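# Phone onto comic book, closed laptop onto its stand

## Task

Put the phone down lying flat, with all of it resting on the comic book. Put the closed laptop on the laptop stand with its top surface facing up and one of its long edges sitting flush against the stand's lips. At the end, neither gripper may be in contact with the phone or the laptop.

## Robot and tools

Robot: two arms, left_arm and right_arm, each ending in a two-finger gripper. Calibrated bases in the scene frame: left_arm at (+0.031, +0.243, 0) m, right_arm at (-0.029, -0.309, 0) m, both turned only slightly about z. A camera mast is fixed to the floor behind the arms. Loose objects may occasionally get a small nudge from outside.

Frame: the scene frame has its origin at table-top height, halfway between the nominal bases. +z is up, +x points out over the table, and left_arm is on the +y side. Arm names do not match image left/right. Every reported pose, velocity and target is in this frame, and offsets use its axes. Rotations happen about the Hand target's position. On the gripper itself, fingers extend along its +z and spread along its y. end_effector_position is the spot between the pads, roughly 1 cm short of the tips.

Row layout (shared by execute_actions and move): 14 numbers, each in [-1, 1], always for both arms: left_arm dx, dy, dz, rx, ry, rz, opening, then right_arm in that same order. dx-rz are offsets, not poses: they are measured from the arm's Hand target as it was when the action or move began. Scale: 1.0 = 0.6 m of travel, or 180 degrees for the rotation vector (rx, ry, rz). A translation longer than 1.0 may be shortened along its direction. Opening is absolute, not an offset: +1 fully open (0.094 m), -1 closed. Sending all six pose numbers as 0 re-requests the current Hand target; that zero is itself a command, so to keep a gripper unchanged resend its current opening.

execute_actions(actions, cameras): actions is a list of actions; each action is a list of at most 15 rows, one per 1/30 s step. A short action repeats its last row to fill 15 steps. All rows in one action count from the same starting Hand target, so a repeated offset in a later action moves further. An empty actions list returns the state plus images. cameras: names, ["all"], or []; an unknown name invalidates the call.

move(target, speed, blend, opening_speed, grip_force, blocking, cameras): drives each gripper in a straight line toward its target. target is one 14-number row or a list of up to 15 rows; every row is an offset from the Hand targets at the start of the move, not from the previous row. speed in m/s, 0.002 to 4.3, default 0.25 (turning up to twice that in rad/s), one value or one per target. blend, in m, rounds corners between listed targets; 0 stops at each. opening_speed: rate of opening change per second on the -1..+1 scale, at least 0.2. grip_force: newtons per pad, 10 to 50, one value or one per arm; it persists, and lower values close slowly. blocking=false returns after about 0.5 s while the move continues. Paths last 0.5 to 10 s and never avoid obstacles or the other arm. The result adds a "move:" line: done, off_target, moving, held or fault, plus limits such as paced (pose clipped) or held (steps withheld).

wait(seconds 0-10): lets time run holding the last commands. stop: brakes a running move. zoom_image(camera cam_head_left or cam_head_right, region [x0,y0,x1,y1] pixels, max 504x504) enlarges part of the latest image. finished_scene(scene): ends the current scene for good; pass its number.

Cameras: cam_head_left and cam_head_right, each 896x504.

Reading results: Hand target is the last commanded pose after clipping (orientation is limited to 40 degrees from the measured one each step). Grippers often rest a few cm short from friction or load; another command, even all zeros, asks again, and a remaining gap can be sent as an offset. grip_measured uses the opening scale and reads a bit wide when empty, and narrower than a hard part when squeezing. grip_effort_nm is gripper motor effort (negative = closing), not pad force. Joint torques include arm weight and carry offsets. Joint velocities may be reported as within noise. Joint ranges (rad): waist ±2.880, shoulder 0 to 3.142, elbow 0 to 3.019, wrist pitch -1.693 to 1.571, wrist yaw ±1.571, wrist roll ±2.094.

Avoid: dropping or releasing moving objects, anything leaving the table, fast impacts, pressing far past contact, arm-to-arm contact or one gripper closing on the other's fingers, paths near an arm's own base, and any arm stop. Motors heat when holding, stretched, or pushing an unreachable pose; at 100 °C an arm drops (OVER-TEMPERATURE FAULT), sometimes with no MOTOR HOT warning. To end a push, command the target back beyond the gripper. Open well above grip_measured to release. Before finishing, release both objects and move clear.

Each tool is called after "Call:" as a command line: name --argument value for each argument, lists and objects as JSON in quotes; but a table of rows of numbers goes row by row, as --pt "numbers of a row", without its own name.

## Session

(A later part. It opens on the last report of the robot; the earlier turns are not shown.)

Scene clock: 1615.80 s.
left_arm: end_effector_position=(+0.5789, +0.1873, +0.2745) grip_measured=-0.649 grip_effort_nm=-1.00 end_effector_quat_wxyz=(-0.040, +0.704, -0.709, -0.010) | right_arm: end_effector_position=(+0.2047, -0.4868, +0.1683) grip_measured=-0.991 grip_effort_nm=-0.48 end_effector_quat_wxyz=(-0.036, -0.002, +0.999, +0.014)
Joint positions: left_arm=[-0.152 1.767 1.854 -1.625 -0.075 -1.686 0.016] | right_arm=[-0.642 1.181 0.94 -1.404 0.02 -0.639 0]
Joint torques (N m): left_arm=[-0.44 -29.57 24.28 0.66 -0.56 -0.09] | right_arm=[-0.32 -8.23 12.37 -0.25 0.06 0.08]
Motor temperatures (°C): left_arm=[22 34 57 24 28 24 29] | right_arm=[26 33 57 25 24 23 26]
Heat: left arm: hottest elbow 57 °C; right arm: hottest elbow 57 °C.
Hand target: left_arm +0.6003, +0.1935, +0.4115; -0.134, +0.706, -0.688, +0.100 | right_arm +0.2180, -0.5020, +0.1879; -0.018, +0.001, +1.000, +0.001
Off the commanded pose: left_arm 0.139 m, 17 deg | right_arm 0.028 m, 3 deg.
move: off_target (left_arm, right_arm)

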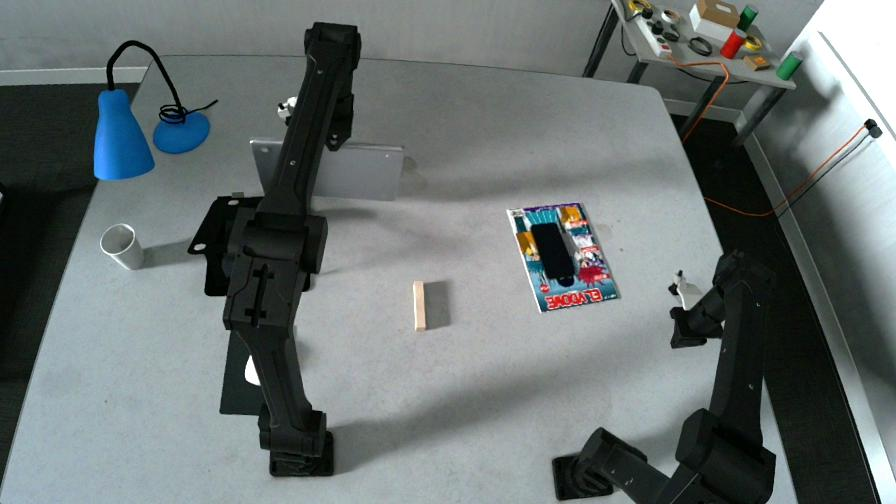

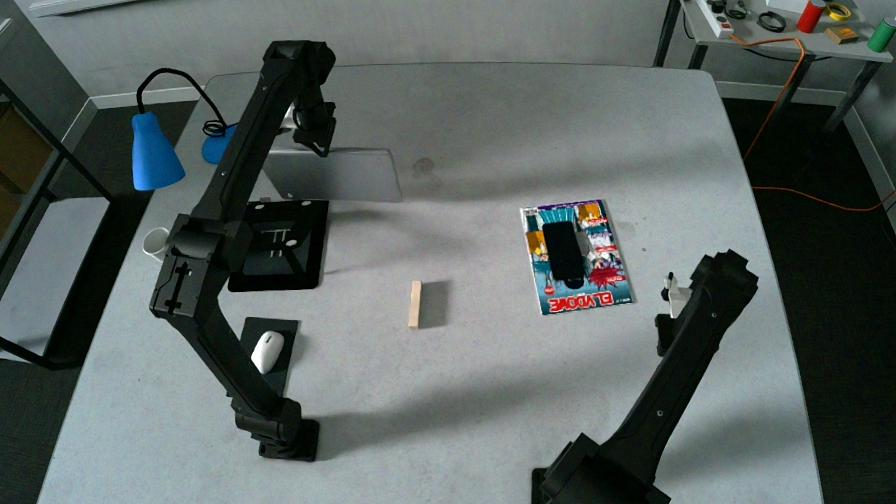

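Call:
move --pt "0.0 0.05 0.05 -0.036 0 0 -0.82 0 0 0 0 0 0 -1" --speed 0.12 --cameras '["cam_head_right"]'

Scene clock: 1637.90 s.
left_arm: end_effector_position=(+0.5858, +0.2214, +0.3212) grip_measured=-0.651 grip_effort_nm=-1.00 end_effector_quat_wxyz=(-0.015, +0.725, -0.686, +0.052) | right_arm: end_effector_position=(+0.2047, -0.4868, +0.1683) grip_measured=-0.991 grip_effort_nm=-0.48 end_effector_quat_wxyz=(-0.036, -0.002, +0.999, +0.014)
Joint positions: left_arm=[-0.052 1.754 1.957 -1.678 0.047 -1.651 0.016] | right_arm=[-0.642 1.181 0.94 -1.404 0.02 -0.639 0]
Joint torques (N m): left_arm=[-0.97 -25.52 25.42 0.08 -0.06 0.11] | right_arm=[-0.38 -8.29 12.36 -0.21 0.06 0.08]
Motor temperatures (°C): left_arm=[22 36 59 24 28 24 29] | right_arm=[26 33 57 25 24 23 26]
Heat: left arm: hottest elbow 59 °C; right arm: hottest elbow 57 °C.
Hand target: left_arm +0.6002, +0.2235, +0.4415; -0.094, +0.712, -0.682, +0.139 | right_arm +0.2180, -0.5020, +0.1879; -0.018, +0.001, +1.000, +0.001
Off the commanded pose: left_arm 0.121 m, 14 deg | right_arm 0.028 m, 3 deg.
joint sent to its limit (left arm) — joint 4 (wrist pitch), lower limit. The joint targets are off in position, not in orientation.
move: off_target (left_arm, right_arm)
Images, in order (width x height): cam_head_right 896x504.

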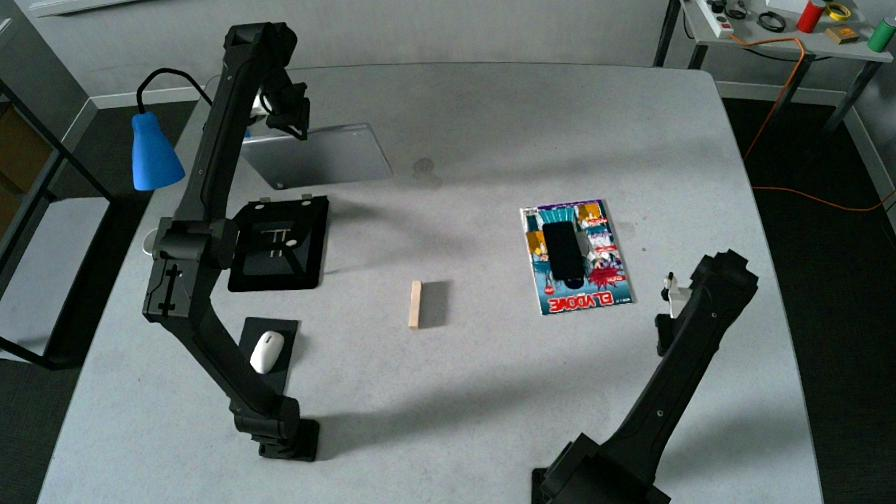

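Call:
move --pt "0.0 0.31 0.0 0.01 0 -0.018 -0.82 0 0 0 0 0 0 -1" --speed 0.12 --cameras '["all"]'

Scene clock: 1648.50 s.
left_arm: end_effector_position=(+0.5848, +0.4042, +0.3154) grip_measured=-0.652 grip_effort_nm=-1.01 end_effector_quat_wxyz=(-0.014, +0.709, -0.700, +0.083) | right_arm: end_effector_position=(+0.2047, -0.4868, +0.1683) grip_measured=-0.991 grip_effort_nm=-0.48 end_effector_quat_wxyz=(-0.036, -0.002, +0.999, +0.014)
Joint positions: left_arm=[0.296 1.812 2.019 -1.678 0.135 -1.265 0.016] | right_arm=[-0.642 1.181 0.94 -1.404 0.02 -0.639 0]
Joint torques (N m): left_arm=[-1.38 -26.99 26.24 0.32 0.36 0.15] | right_arm=[-0.32 -8.35 12.36 -0.24 0.07 0.09]
Motor temperatures (°C): left_arm=[22 35 64 24 28 24 30] | right_arm=[26 33 57 25 24 23 26]
Heat: left arm: hottest elbow 64 °C; right arm: hottest elbow 57 °C.
Hand target: left_arm +0.6002, +0.4096, +0.4414; -0.101, +0.691, -0.703, +0.131 | right_arm +0.2180, -0.5020, +0.1879; -0.018, +0.001, +1.000, +0.001
Off the commanded pose: left_arm 0.127 m, 12 deg | right_arm 0.028 m, 3 deg.
joint sent to its limit (left arm) — joint 4 (wrist pitch), lower limit. The joint targets are off in position and orientation.
move: off_target (left_arm, right_arm)

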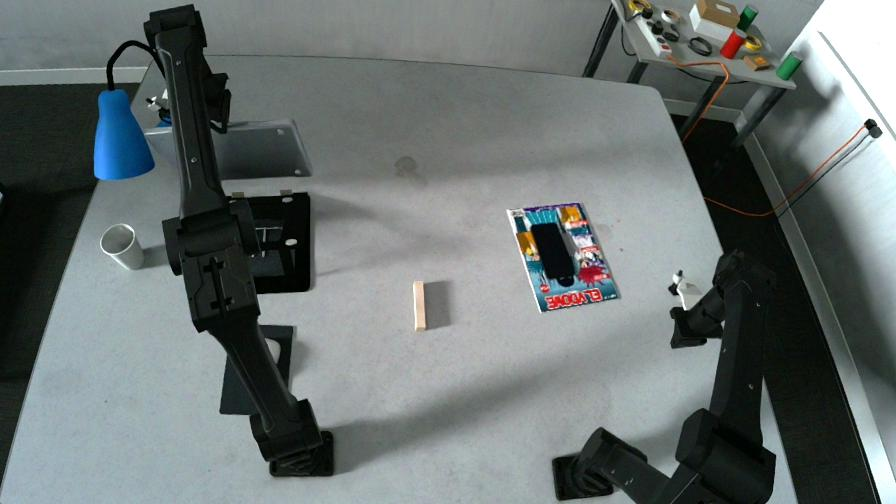

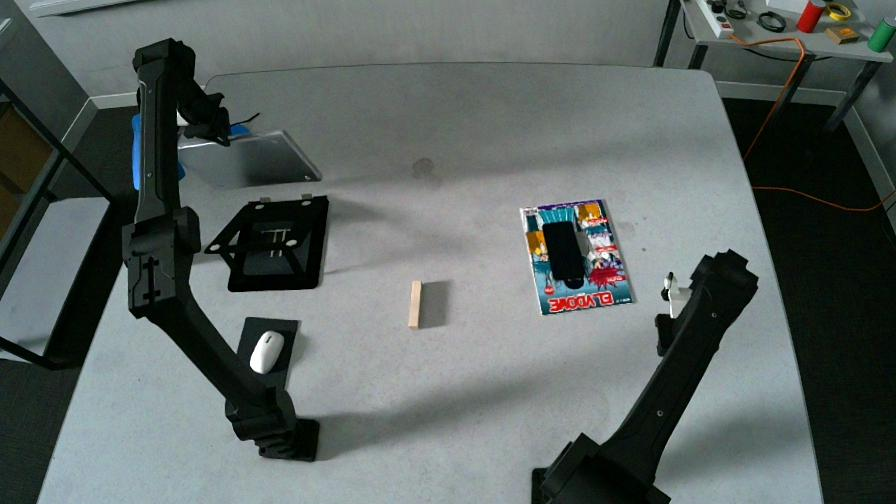

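Call:
zoom_image --camera "cam_head_right" --region '[130, 80, 350, 300]'

Call:
zoom_image --camera "cam_head_left" --region '[130, 80, 350, 300]'

Scaled by 2.291.

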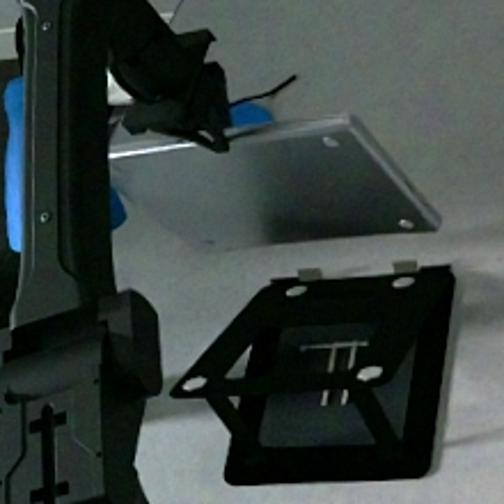

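Scaled by 2.291.

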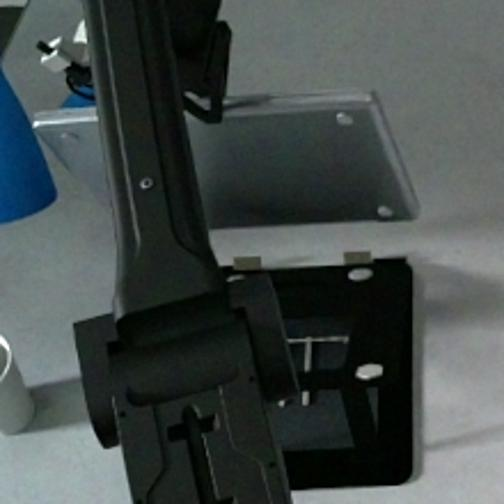

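Call:
move --pt "-0.025 -0.058 -0.13 0.0194 0 0 -0.82 0 0 0 0 0 0 -1" --speed 0.06 --cameras '["all"]'

Scene clock: 1713.20 s.
left_arm: end_effector_position=(+0.5852, +0.3836, +0.2598) grip_measured=-0.652 grip_effort_nm=-1.01 end_effector_quat_wxyz=(-0.028, +0.701, -0.710, +0.056) | right_arm: end_effector_position=(+0.2047, -0.4868, +0.1683) grip_measured=-0.991 grip_effort_nm=-0.48 end_effector_quat_wxyz=(-0.036, -0.002, +0.999, +0.014)
Joint positions: left_arm=[0.242 1.774 1.822 -1.515 0.07 -1.291 0.016] | right_arm=[-0.642 1.181 0.94 -1.404 0.02 -0.639 0]
Joint torques (N m): left_arm=[-2.26 -30.45 14.9 1.35 0.04 -0.02] | right_arm=[-0.38 -8.29 12.36 -0.24 0.07 0.09]
Motor temperatures (°C): left_arm=[22 37 76 24 28 24 30] | right_arm=[26 33 58 25 24 23 26]
Heat: left arm: hottest elbow 76 °C; right arm: hottest elbow 58 °C.
Hand target: left_arm +0.5853, +0.3747, +0.3635; -0.122, +0.688, -0.707, +0.109 | right_arm +0.2180, -0.5020, +0.1879; -0.018, +0.001, +1.000, +0.001
Off the commanded pose: left_arm 0.104 m, 12 deg | right_arm 0.028 m, 3 deg.
move: off_target (left_arm, right_arm)

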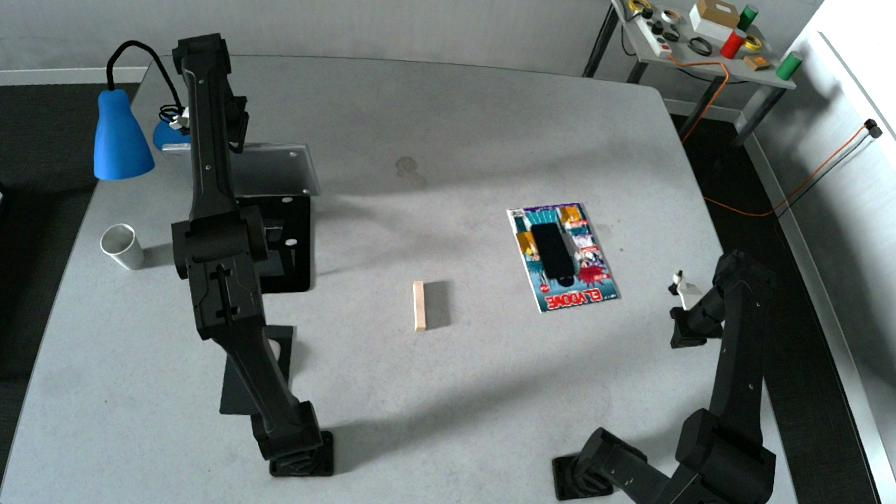

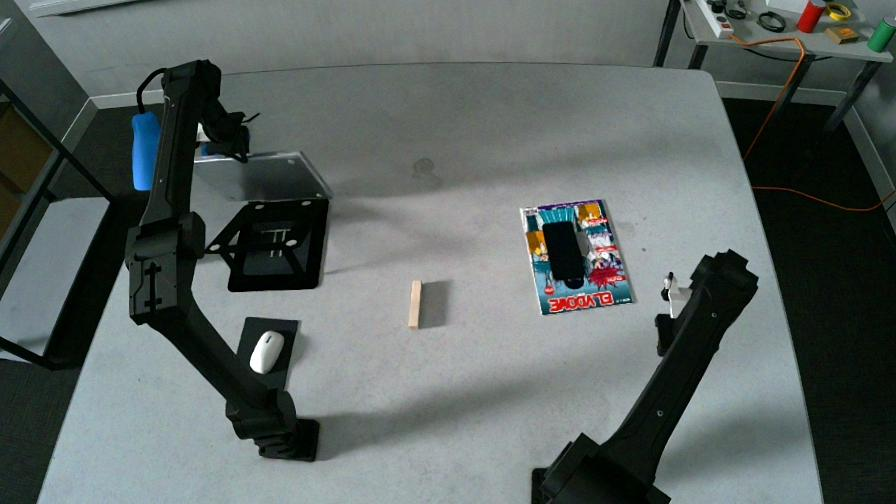

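Call:
zoom_image --camera "cam_head_right" --region '[180, 130, 350, 300]'

Scaled by 2.965.

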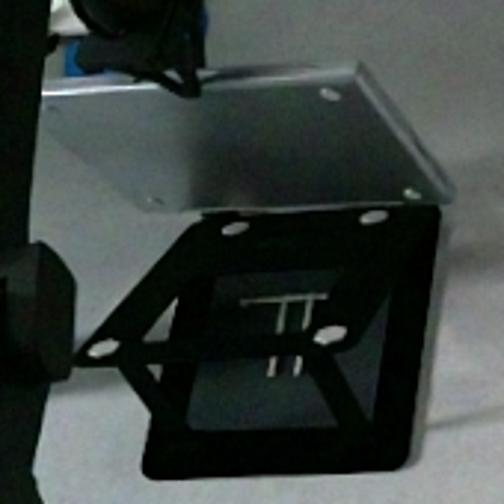

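Call:
move --pt "-0.004 0 -0.05 0 0 0.016 -0.82 0 0 0 0 0 0 -1" --speed 0.05 --cameras '["cam_head_right"]'

Call:
zoom_image --camera "cam_head_right" --region '[180, 130, 350, 300]'

Scene clock: 1726.00 s.
left_arm: end_effector_position=(+0.5795, +0.3817, +0.2413) grip_measured=-0.652 grip_effort_nm=-1.01 end_effector_quat_wxyz=(-0.039, +0.717, -0.694, +0.057) | right_arm: end_effector_position=(+0.2047, -0.4868, +0.1683) grip_measured=-0.991 grip_effort_nm=-0.48 end_effector_quat_wxyz=(-0.036, -0.002, +0.999, +0.014)
Joint positions: left_arm=[0.238 1.741 1.728 -1.432 0.057 -1.34 0.016] | right_arm=[-0.642 1.181 0.94 -1.404 0.02 -0.639 0]
Joint torques (N m): left_arm=[-2.84 -29.57 14.67 1.51 -0.13 -0.1] | right_arm=[-0.38 -8.29 12.38 -0.25 0.06 0.08]
Motor temperatures (°C): left_arm=[22 37 69 24 28 23 30] | right_arm=[26 33 58 25 24 23 26]
Heat: left arm: hottest elbow 69 °C; right arm: hottest elbow 58 °C.
Hand target: left_arm +0.5829, +0.3747, +0.3336; -0.125, +0.705, -0.690, +0.106 | right_arm +0.2180, -0.5020, +0.1879; -0.018, +0.001, +1.000, +0.001
Off the commanded pose: left_arm 0.092 m, 11 deg | right_arm 0.028 m, 3 deg.
move: off_target (left_arm, right_arm)
Images, in order (width x height): cam_head_right 896x504.

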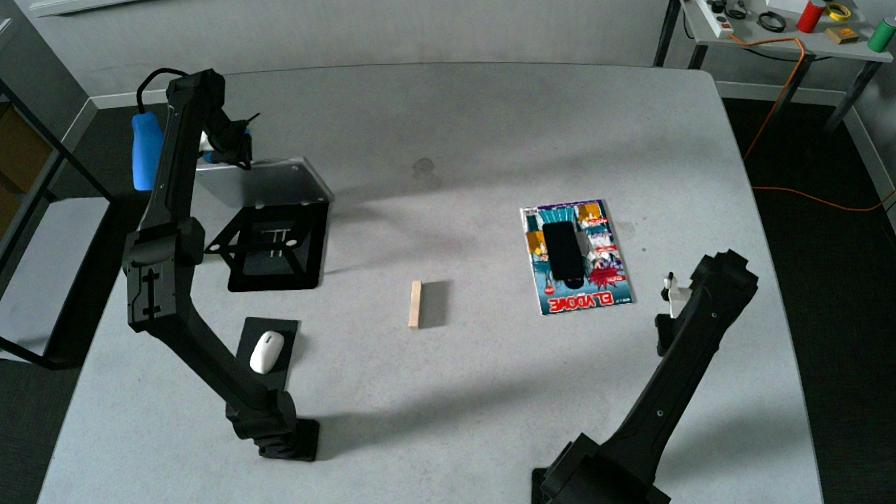

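Scaled by 2.965.

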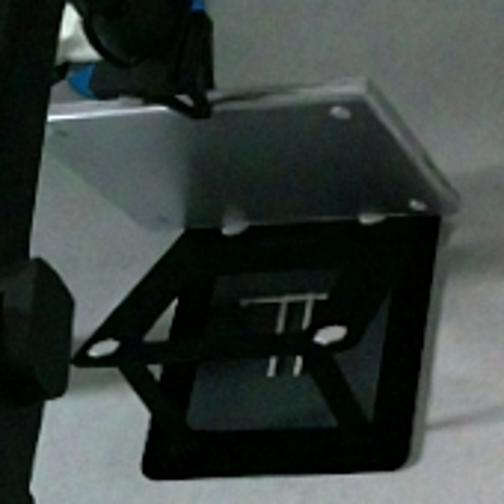

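Call:
move --pt "0 0 -0.035 0 0 0.005 -0.82 0 0 0 0 0 0 -1" --speed 0.05 --cameras '["cam_head_right"]'

Call:
zoom_image --camera "cam_head_right" --region '[180, 130, 350, 300]'

Scene clock: 1732.40 s.
left_arm: end_effector_position=(+0.5779, +0.3810, +0.2354) grip_measured=-0.652 grip_effort_nm=-1.01 end_effector_quat_wxyz=(-0.053, +0.721, -0.688, +0.062) | right_arm: end_effector_position=(+0.2047, -0.4868, +0.1683) grip_measured=-0.991 grip_effort_nm=-0.48 end_effector_quat_wxyz=(-0.036, -0.002, +0.999, +0.014)
Joint positions: left_arm=[0.235 1.717 1.678 -1.376 0.051 -1.359 0.016] | right_arm=[-0.642 1.181 0.94 -1.404 0.02 -0.639 0]
Joint torques (N m): left_arm=[-1.55 -26.99 13.76 1.48 -0.19 -0.05] | right_arm=[-0.44 -8.23 12.36 -0.24 0.06 0.09]
Motor temperatures (°C): left_arm=[22 37 66 24 28 23 30] | right_arm=[26 33 58 25 24 23 26]
Heat: left arm: hottest elbow 66 °C; right arm: hottest elbow 58 °C.
Hand target: left_arm +0.5830, +0.3746, +0.3126; -0.125, +0.711, -0.684, +0.106 | right_arm +0.2180, -0.5020, +0.1879; -0.018, +0.001, +1.000, +0.001
Off the commanded pose: left_arm 0.078 m, 10 deg | right_arm 0.028 m, 3 deg.
move: off_target (left_arm, right_arm)
Images, in order (width x height): cam_head_right 896x504.

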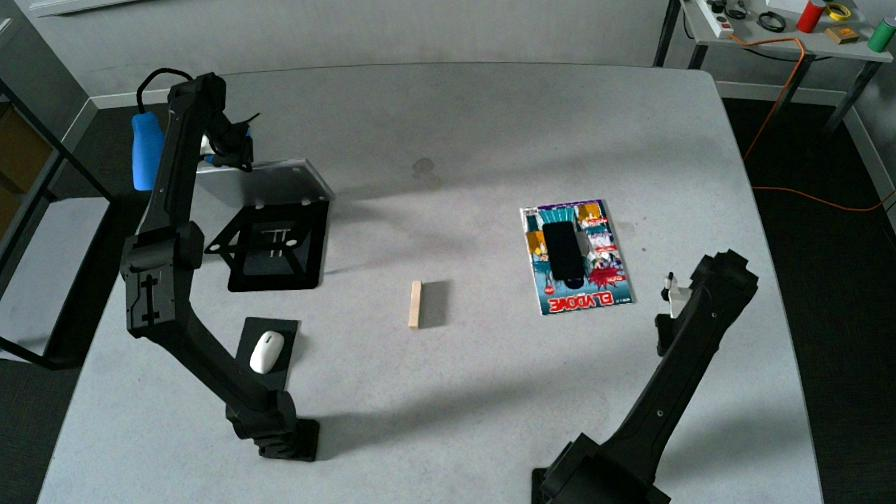

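Scaled by 2.965.

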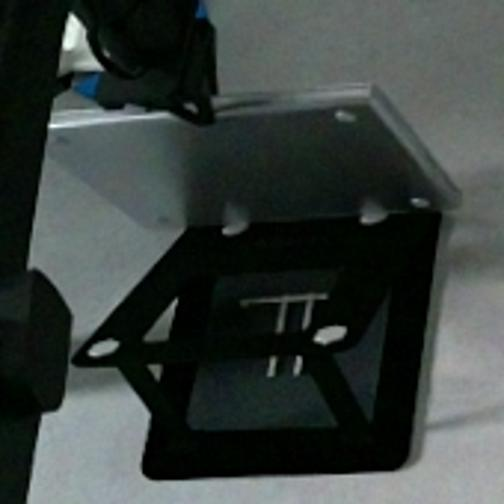

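Call:
move --pt "-0.06 0 -0.05 0 -0.055 0 -0.82 0 0 0 0 0 0 -1" --pt "-0.095 0 -0.065 0 -0.087 0 -0.82 0 0 0 0 0 0 -1" --speed 0.05 --blend '[0.02, 0]' --cameras '["cam_head_right"]'

Call:
zoom_image --camera "cam_head_right" --region '[180, 130, 350, 300]'

Scene clock: 1752.90 s.
left_arm: end_effector_position=(+0.5225, +0.3692, +0.2072) grip_measured=-0.652 grip_effort_nm=-1.00 end_effector_quat_wxyz=(-0.154, +0.709, -0.668, +0.163) | right_arm: end_effector_position=(+0.2047, -0.4868, +0.1683) grip_measured=-0.991 grip_effort_nm=-0.48 end_effector_quat_wxyz=(-0.036, -0.002, +0.999, +0.014)
Joint positions: left_arm=[0.267 1.416 1.194 -0.912 0.127 -1.362 0.016] | right_arm=[-0.642 1.181 0.94 -1.404 0.02 -0.639 0]
Joint torques (N m): left_arm=[-0.79 -22.3 13.63 2.02 0.33 0.21] | right_arm=[-0.38 -8.23 12.37 -0.25 0.07 0.08]
Motor temperatures (°C): left_arm=[22 35 60 24 28 23 30] | right_arm=[26 33 58 25 24 23 26]
Heat: left arm: hottest elbow 60 °C; right arm: hottest elbow 58 °C.
Hand target: left_arm +0.5258, +0.3748, +0.2735; -0.217, +0.690, -0.661, +0.201 | right_arm +0.2180, -0.5020, +0.1879; -0.018, +0.001, +1.000, +0.001
Off the commanded pose: left_arm 0.067 m, 9 deg | right_arm 0.028 m, 3 deg.
move: off_target (left_arm, right_arm)
Images, in order (width x height): cam_head_right 896x504.

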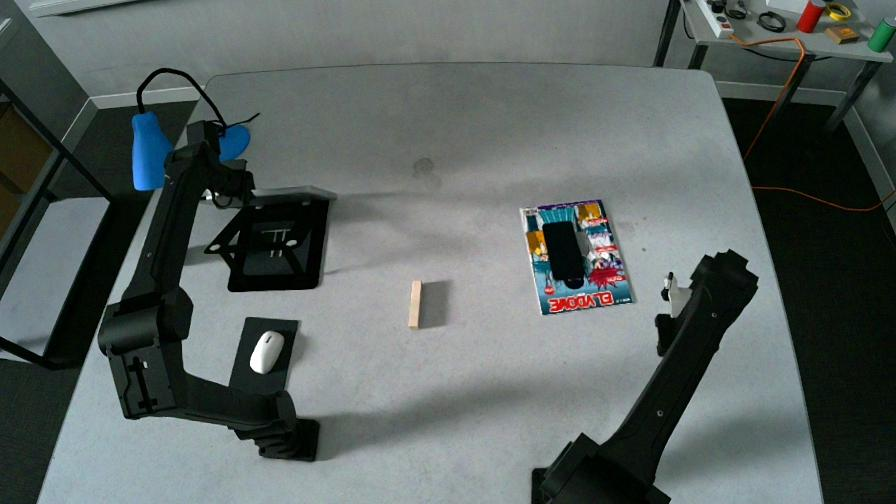

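Scaled by 2.965.

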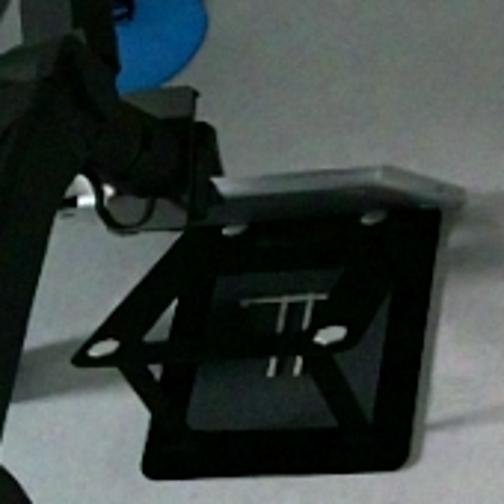

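Call:
move --pt "-0.045 0 -0.035 0 -0.053 0 -0.82 0 0 0 0 0 0 -1" --pt "-0.09 0 -0.075 0 -0.106 0 -0.82 0 0 0 0 0 0 -1" --speed 0.05 --blend '[0.02, 0]' --cameras '["cam_head_right"]'

Call:
zoom_image --camera "cam_head_right" --region '[180, 130, 350, 300]'

Scene clock: 1768.73 s.
left_arm: end_effector_position=(+0.4613, +0.3644, +0.1682) grip_measured=-0.652 grip_effort_nm=-1.01 end_effector_quat_wxyz=(-0.259, +0.673, -0.634, +0.278) | right_arm: end_effector_position=(+0.2047, -0.4868, +0.1683) grip_measured=-0.991 grip_effort_nm=-0.48 end_effector_quat_wxyz=(-0.036, -0.002, +0.999, +0.014)
Joint positions: left_arm=[0.351 1.163 0.735 -0.401 0.267 -1.355 0.016] | right_arm=[-0.642 1.181 0.94 -1.404 0.02 -0.639 0]
Joint torques (N m): left_arm=[-0.03 -15.09 13.38 3.22 0.58 -0.01] | right_arm=[-0.38 -8.29 12.37 -0.25 0.06 0.09]
Motor temperatures (°C): left_arm=[22 35 56 24 28 24 30] | right_arm=[26 33 58 25 24 23 26]
Heat: left arm: hottest elbow 56 °C; right arm: hottest elbow 58 °C.
Hand target: left_arm +0.4719, +0.3747, +0.2286; -0.324, +0.647, -0.616, +0.313 | right_arm +0.2180, -0.5020, +0.1879; -0.018, +0.001, +1.000, +0.001
Off the commanded pose: left_arm 0.062 m, 9 deg | right_arm 0.028 m, 3 deg.
move: off_target (left_arm, right_arm)
Images, in order (width x height): cam_head_right 896x504.

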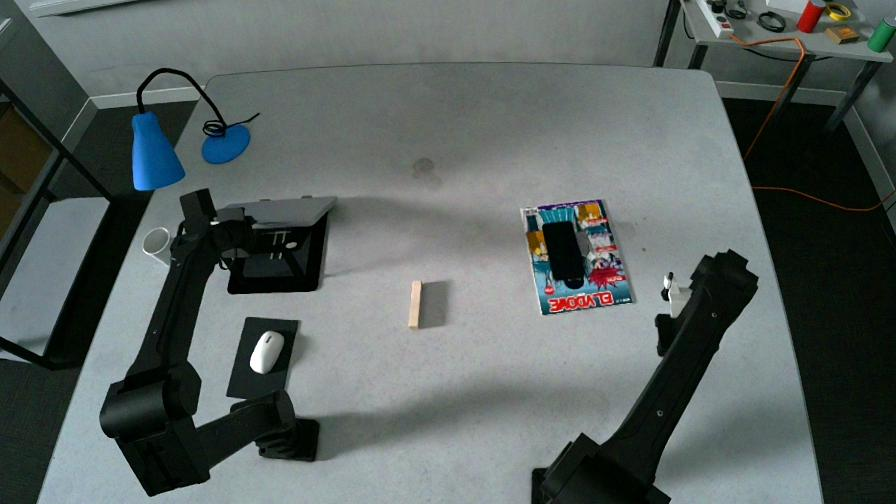

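Scaled by 2.965.

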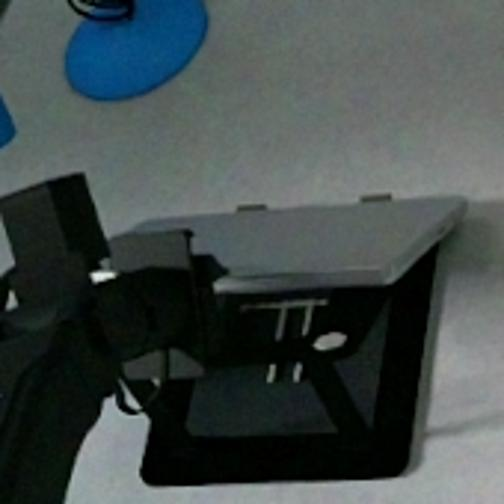

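Call:
move --pt "-0.036 0 -0.045 0 -0.0515 0 -0.82 0 0 0 0 0 0 -1" --speed 0.05 --cameras '["all"]'

Call:
zoom_image --camera "cam_head_right" --region '[180, 150, 350, 320]'

Call:
zoom_image --camera "cam_head_left" --region '[160, 150, 330, 320]'

Scene clock: 1777.30 s.
left_arm: end_effector_position=(+0.4403, +0.3643, +0.1479) grip_measured=-0.654 grip_effort_nm=-1.00 end_effector_quat_wxyz=(-0.314, +0.646, -0.612, +0.332) | right_arm: end_effector_position=(+0.2047, -0.4868, +0.1683) grip_measured=-0.991 grip_effort_nm=-0.48 end_effector_quat_wxyz=(-0.036, -0.002, +0.999, +0.014)
Joint positions: left_arm=[0.398 1.108 0.544 -0.103 0.343 -1.366 0.016] | right_arm=[-0.642 1.181 0.94 -1.404 0.02 -0.639 0]
Joint torques (N m): left_arm=[0.09 -13.92 12.07 3.95 0.76 -0.15] | right_arm=[-0.44 -8.23 12.37 -0.24 0.06 0.09]
Motor temperatures (°C): left_arm=[22 35 55 24 28 23 30] | right_arm=[26 33 58 25 24 23 26]
Heat: left arm: hottest elbow 55 °C; right arm: hottest elbow 58 °C.
Hand target: left_arm +0.4504, +0.3747, +0.2016; -0.373, +0.619, -0.587, +0.364 | right_arm +0.2180, -0.5020, +0.1879; -0.018, +0.001, +1.000, +0.001
Off the commanded pose: left_arm 0.056 m, 9 deg | right_arm 0.028 m, 3 deg.
move: off_target (left_arm, right_arm)

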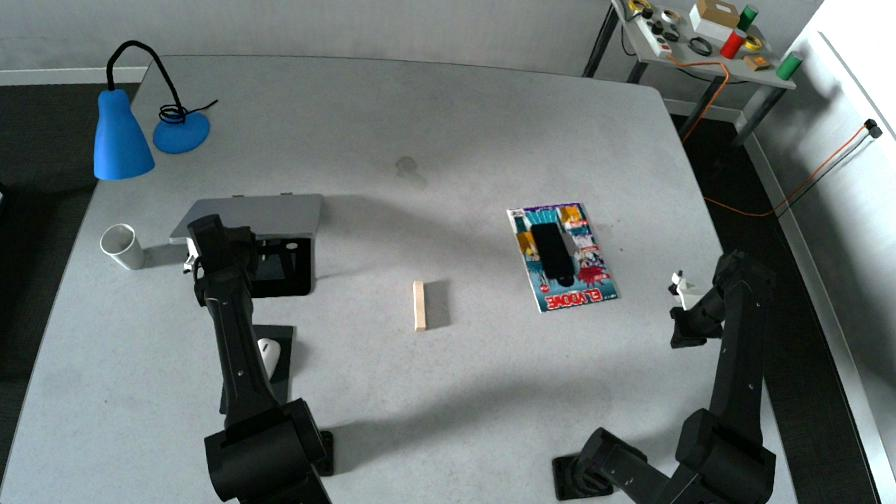

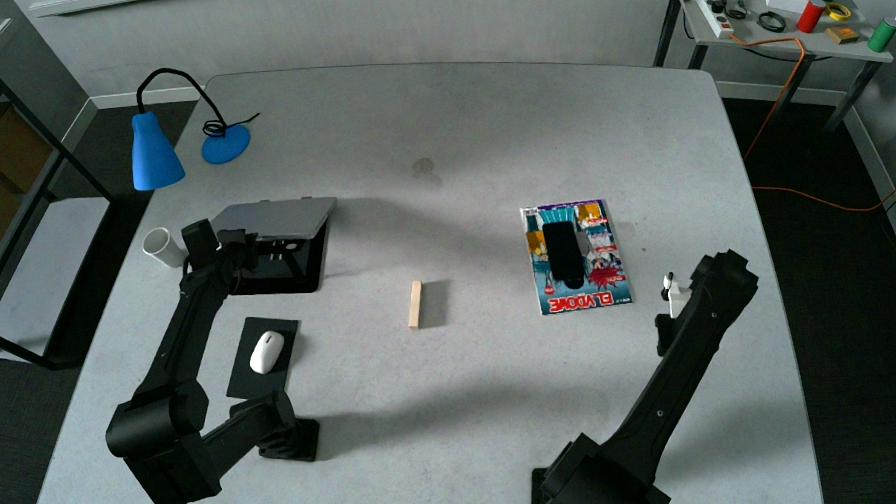

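Scaled by 2.965.

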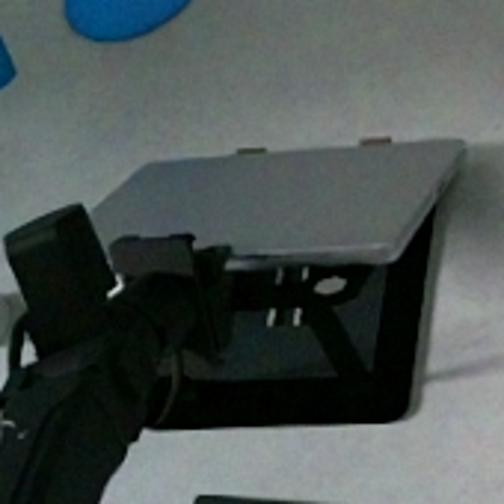

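Scaled by 2.965.

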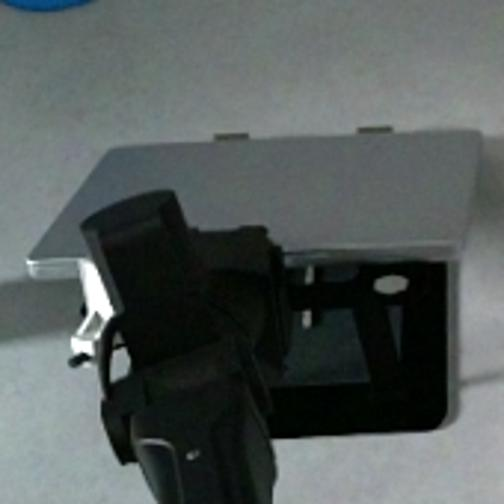

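Call:
move --pt "-0.02 0 -0.035 0 -0.032 0 -0.82 0 0 0 0 0 0 -1" --speed 0.04 --cameras '["cam_head_left"]'

Call:
zoom_image --camera "cam_head_left" --region '[160, 150, 330, 320]'

Scene clock: 1786.47 s.
left_arm: end_effector_position=(+0.4378, +0.3640, +0.1529) grip_measured=-0.655 grip_effort_nm=-1.01 end_effector_quat_wxyz=(-0.365, +0.613, -0.590, +0.377) | right_arm: end_effector_position=(+0.2047, -0.4868, +0.1683) grip_measured=-0.991 grip_effort_nm=-0.48 end_effector_quat_wxyz=(-0.036, -0.002, +0.999, +0.014)
Joint positions: left_arm=[0.421 1.1 0.449 0.144 0.396 -1.394 0.016] | right_arm=[-0.642 1.181 0.94 -1.404 0.02 -0.639 0]
Joint torques (N m): left_arm=[-0.03 -9.76 9.8 3.75 0.41 -0.16] | right_arm=[-0.38 -8.29 12.36 -0.24 0.06 0.09]
Motor temperatures (°C): left_arm=[22 34 53 24 28 23 30] | right_arm=[26 33 59 25 24 23 26]
Heat: left arm: hottest elbow 53 °C; right arm: hottest elbow 59 °C.
Hand target: left_arm +0.4383, +0.3747, +0.1805; -0.402, +0.600, -0.568, +0.395 | right_arm +0.2180, -0.5020, +0.1879; -0.018, +0.001, +1.000, +0.001
Off the commanded pose: left_arm 0.030 m, 6 deg | right_arm 0.028 m, 3 deg.
move: off_target (left_arm, right_arm)
Images, in order (width x height): cam_head_left 896x504.

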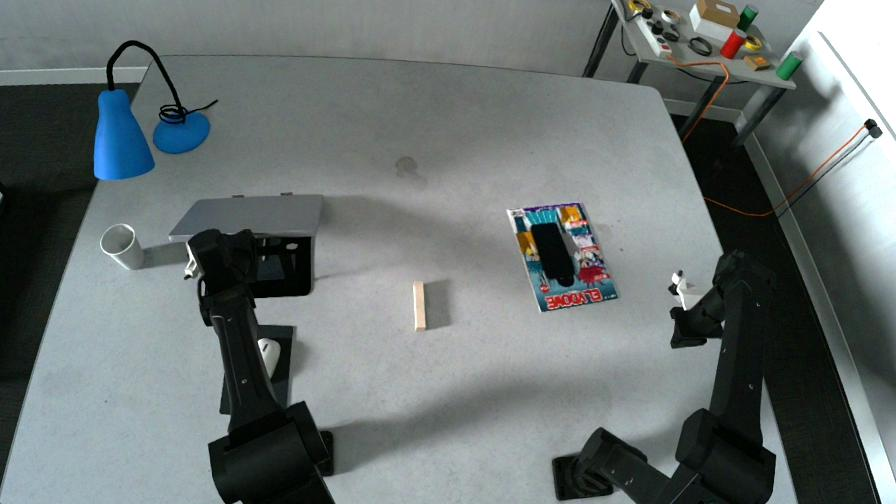

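Scaled by 2.965.

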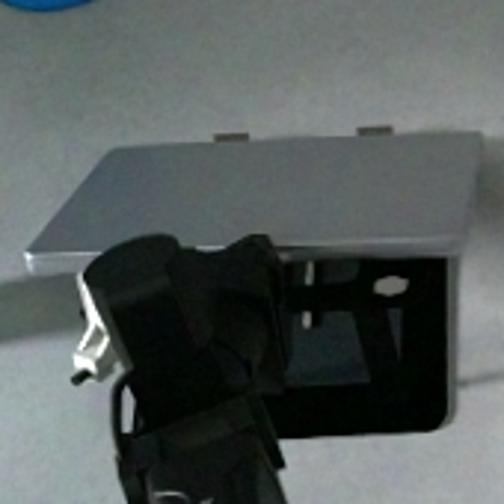

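Call:
move --pt "-0.02 0 -0.055 0 0.01 0 -0.82 0 0 0 0 0 0 -1" --speed 0.04 --cameras '["cam_head_left"]'

Call:
zoom_image --camera "cam_head_left" --region '[160, 150, 330, 320]'

Scene clock: 1799.67 s.
left_arm: end_effector_position=(+0.4344, +0.3641, +0.1531) grip_measured=-0.655 grip_effort_nm=-1.00 end_effector_quat_wxyz=(-0.384, +0.600, -0.586, +0.388) | right_arm: end_effector_position=(+0.2047, -0.4868, +0.1683) grip_measured=-0.991 grip_effort_nm=-0.48 end_effector_quat_wxyz=(-0.036, -0.002, +0.999, +0.014)
Joint positions: left_arm=[0.43 1.101 0.413 0.231 0.411 -1.394 0.016] | right_arm=[-0.642 1.181 0.94 -1.404 0.02 -0.639 0]
Joint torques (N m): left_arm=[1.44 -6.3 7.34 3.32 0.21 0.02] | right_arm=[-0.44 -8.23 12.34 -0.24 0.06 0.09]
Motor temperatures (°C): left_arm=[22 32 51 24 28 24 30] | right_arm=[26 33 59 25 24 23 26]
Heat: left arm: hottest elbow 51 °C; right arm: hottest elbow 59 °C.
Hand target: left_arm +0.4263, +0.3748, +0.1475; -0.393, +0.607, -0.574, +0.385 | right_arm +0.2180, -0.5020, +0.1879; -0.018, +0.001, +1.000, +0.001
Off the commanded pose: left_arm 0.014 m, 2 deg | right_arm 0.028 m, 3 deg.
move: off_target (left_arm, right_arm)
Images, in order (width x height): cam_head_left 896x504.

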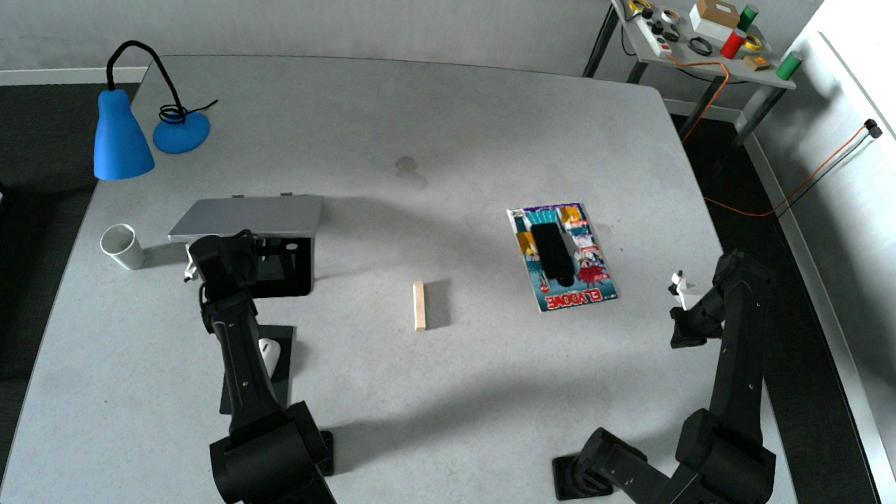

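Scaled by 2.965.

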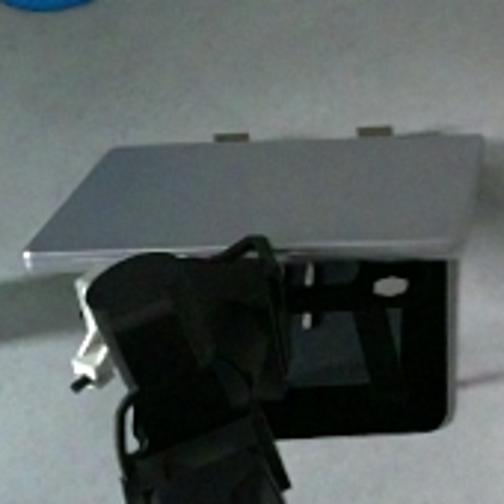

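Call:
move --pt "-0.012 0 -0.033 0 0 0 -0.82 0 0 0 0 0 0 -1" --speed 0.04 --cameras '["cam_head_left"]'

Call:
zoom_image --camera "cam_head_left" --region '[160, 150, 330, 320]'

Scene clock: 1805.67 s.
left_arm: end_effector_position=(+0.4334, +0.3641, +0.1539) grip_measured=-0.655 grip_effort_nm=-1.00 end_effector_quat_wxyz=(-0.401, +0.585, -0.580, +0.400) | right_arm: end_effector_position=(+0.2047, -0.4868, +0.1683) grip_measured=-0.991 grip_effort_nm=-0.48 end_effector_quat_wxyz=(-0.036, -0.002, +0.999, +0.014)
Joint positions: left_arm=[0.438 1.116 0.384 0.328 0.429 -1.397 0.016] | right_arm=[-0.642 1.181 0.94 -1.404 0.02 -0.639 0]
Joint torques (N m): left_arm=[1.61 -4.54 5.71 2.52 -0.06 0.16] | right_arm=[-0.32 -8.23 12.36 -0.21 0.06 0.08]
Motor temperatures (°C): left_arm=[22 32 49 24 28 23 30] | right_arm=[26 33 59 25 24 23 26]
Heat: left arm: hottest elbow 49 °C; right arm: hottest elbow 59 °C.
Hand target: left_arm +0.4191, +0.3748, +0.1277; -0.393, +0.606, -0.574, +0.385 | right_arm +0.2180, -0.5020, +0.1879; -0.018, +0.001, +1.000, +0.001
Off the commanded pose: left_arm 0.032 m, 3 deg | right_arm 0.028 m, 3 deg.
move: off_target (left_arm, right_arm)
Images, in order (width x height): cam_head_left 896x504.

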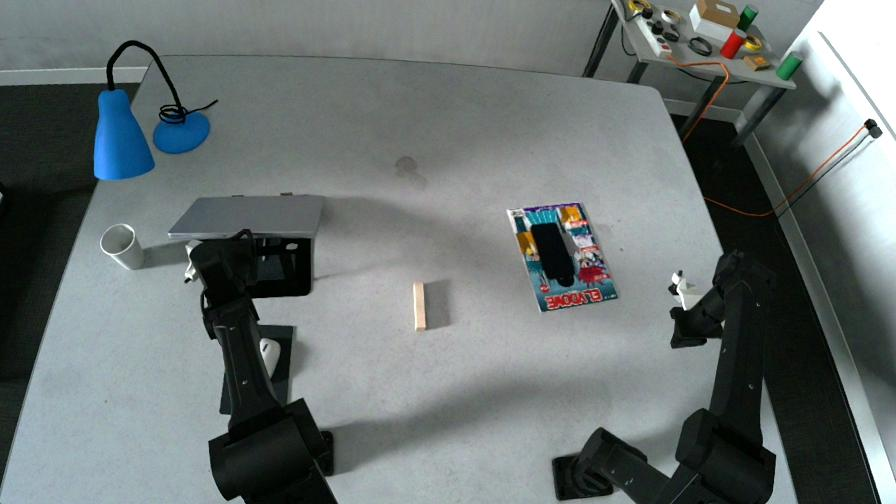

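Scaled by 2.965.

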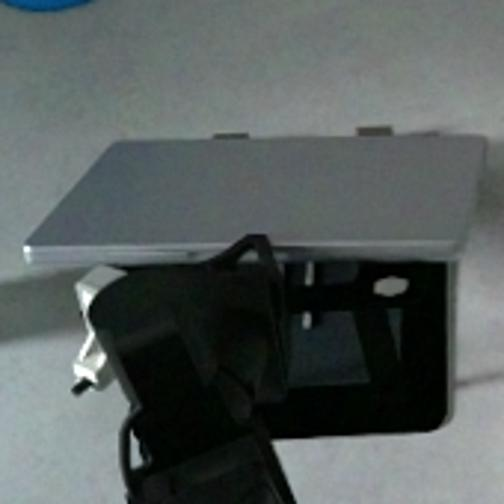

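Call:
move --pt "0.03 0 0.055 0 0.083 0 -0.82 0 0 0 0 0 0 -1" --speed 0.06 --cameras '["all"]'

Call:
zoom_image --camera "cam_head_left" --region '[160, 150, 330, 320]'

Call:
zoom_image --camera "cam_head_right" --region '[180, 150, 350, 320]'

Scene clock: 1817.17 s.
left_arm: end_effector_position=(+0.4275, +0.3685, +0.1454) grip_measured=-0.668 grip_effort_nm=-1.00 end_effector_quat_wxyz=(-0.308, +0.653, -0.619, +0.308) | right_arm: end_effector_position=(+0.2047, -0.4868, +0.1683) grip_measured=-0.991 grip_effort_nm=-0.48 end_effector_quat_wxyz=(-0.036, -0.002, +0.999, +0.014)
Joint positions: left_arm=[0.412 1.079 0.544 -0.177 0.321 -1.331 0.016] | right_arm=[-0.642 1.181 0.94 -1.404 0.02 -0.639 0]
Joint torques (N m): left_arm=[-1.85 -7.77 14.6 0.43 -0.5 0.16] | right_arm=[-0.26 -8.23 12.38 -0.21 0.06 0.09]
Motor temperatures (°C): left_arm=[22 31 47 24 28 23 30] | right_arm=[26 33 59 25 24 23 26]
Heat: left arm: hottest elbow 47 °C; right arm: hottest elbow 59 °C.
Hand target: left_arm +0.4371, +0.3747, +0.1607; -0.315, +0.651, -0.620, +0.303 | right_arm +0.2180, -0.5020, +0.1879; -0.018, +0.001, +1.000, +0.001
Off the commanded pose: left_arm 0.019 m, 1 deg | right_arm 0.028 m, 3 deg.
move: off_target (left_arm, right_arm)

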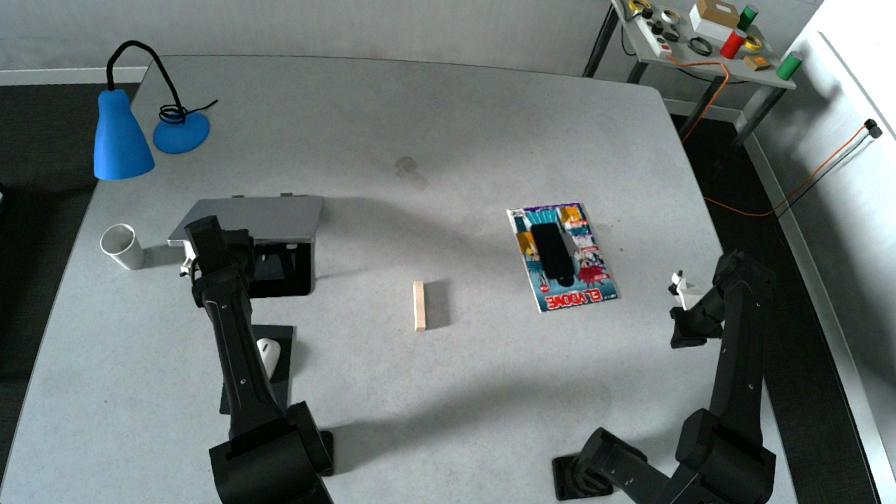

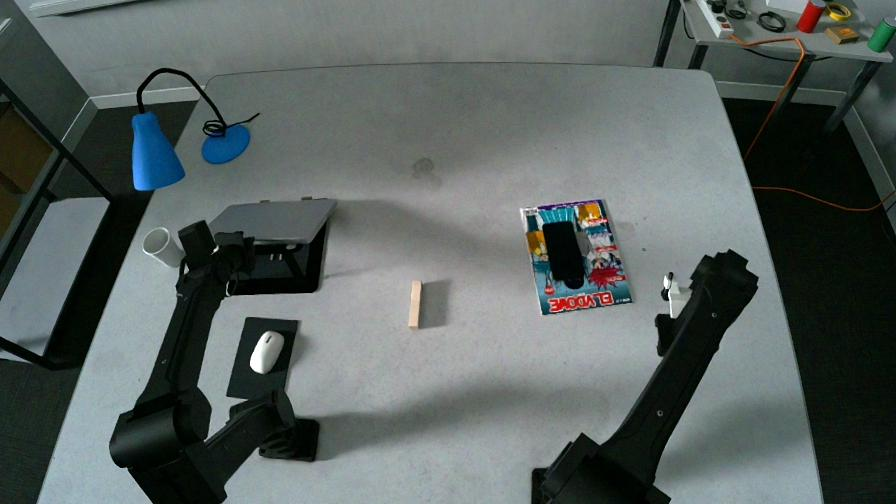

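Scaled by 2.965.

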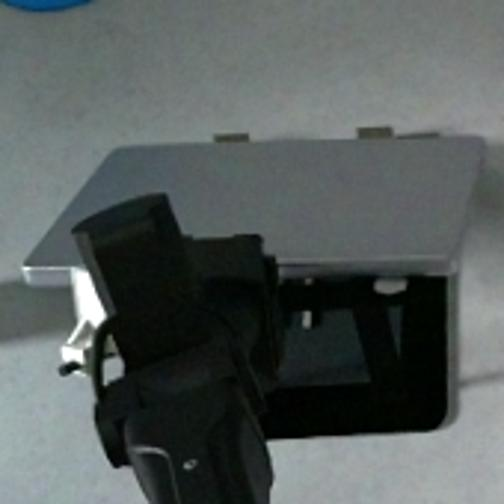

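Scaled by 2.965.

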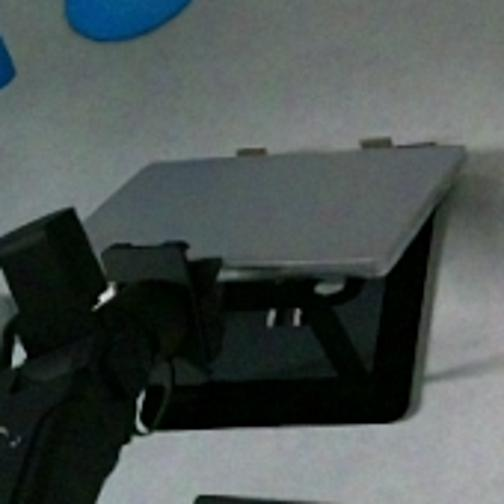

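Call:
move --pt "0.045 0 -0.03 0 -0.012 0 -0.82 0 0 0 0 0 0 -1" --speed 0.03 --cameras '["cam_head_left"]'

Call:
zoom_image --camera "cam_head_left" --region '[160, 150, 330, 320]'

Scene clock: 1837.97 s.
left_arm: end_effector_position=(+0.4493, +0.3719, +0.1391) grip_measured=-0.669 grip_effort_nm=-1.01 end_effector_quat_wxyz=(-0.323, +0.648, -0.614, +0.315) | right_arm: end_effector_position=(+0.2047, -0.4868, +0.1683) grip_measured=-0.991 grip_effort_nm=-0.48 end_effector_quat_wxyz=(-0.036, -0.002, +0.999, +0.014)
Joint positions: left_arm=[0.391 1.158 0.556 -0.069 0.304 -1.352 0.016] | right_arm=[-0.642 1.181 0.94 -1.404 0.02 -0.639 0]
Joint torques (N m): left_arm=[-2.43 -5.07 13.18 1.76 -0.33 0.05] | right_arm=[-0.38 -8.29 12.37 -0.23 0.07 0.08]
Motor temperatures (°C): left_arm=[22 30 50 24 28 23 30] | right_arm=[26 33 59 25 24 23 26]
Heat: left arm: hottest elbow 50 °C; right arm: hottest elbow 59 °C.
Hand target: left_arm +0.4641, +0.3749, +0.1427; -0.326, +0.646, -0.614, +0.315 | right_arm +0.2180, -0.5020, +0.1879; -0.018, +0.001, +1.000, +0.001
Off the commanded pose: left_arm 0.015 m, 0 deg | right_arm 0.028 m, 3 deg.
move: off_target (left_arm, right_arm)
Images, in order (width x height): cam_head_left 896x504.

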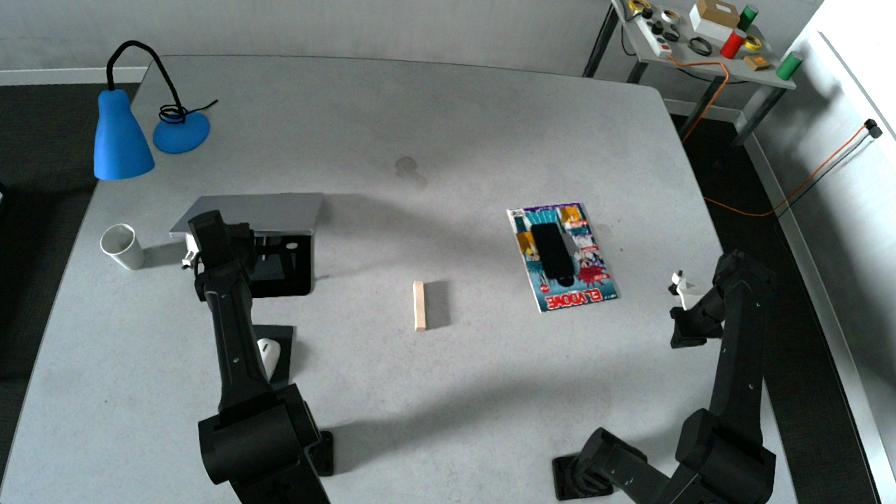

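Scaled by 2.965.

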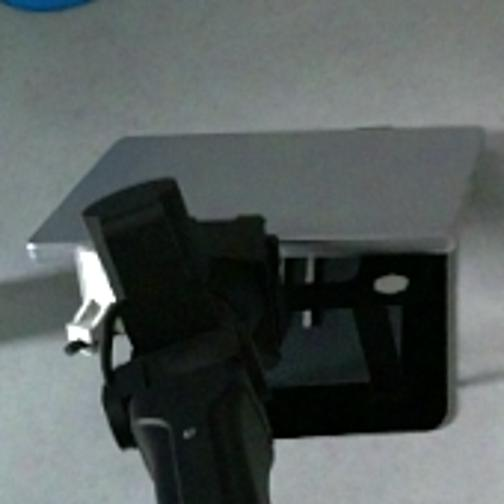

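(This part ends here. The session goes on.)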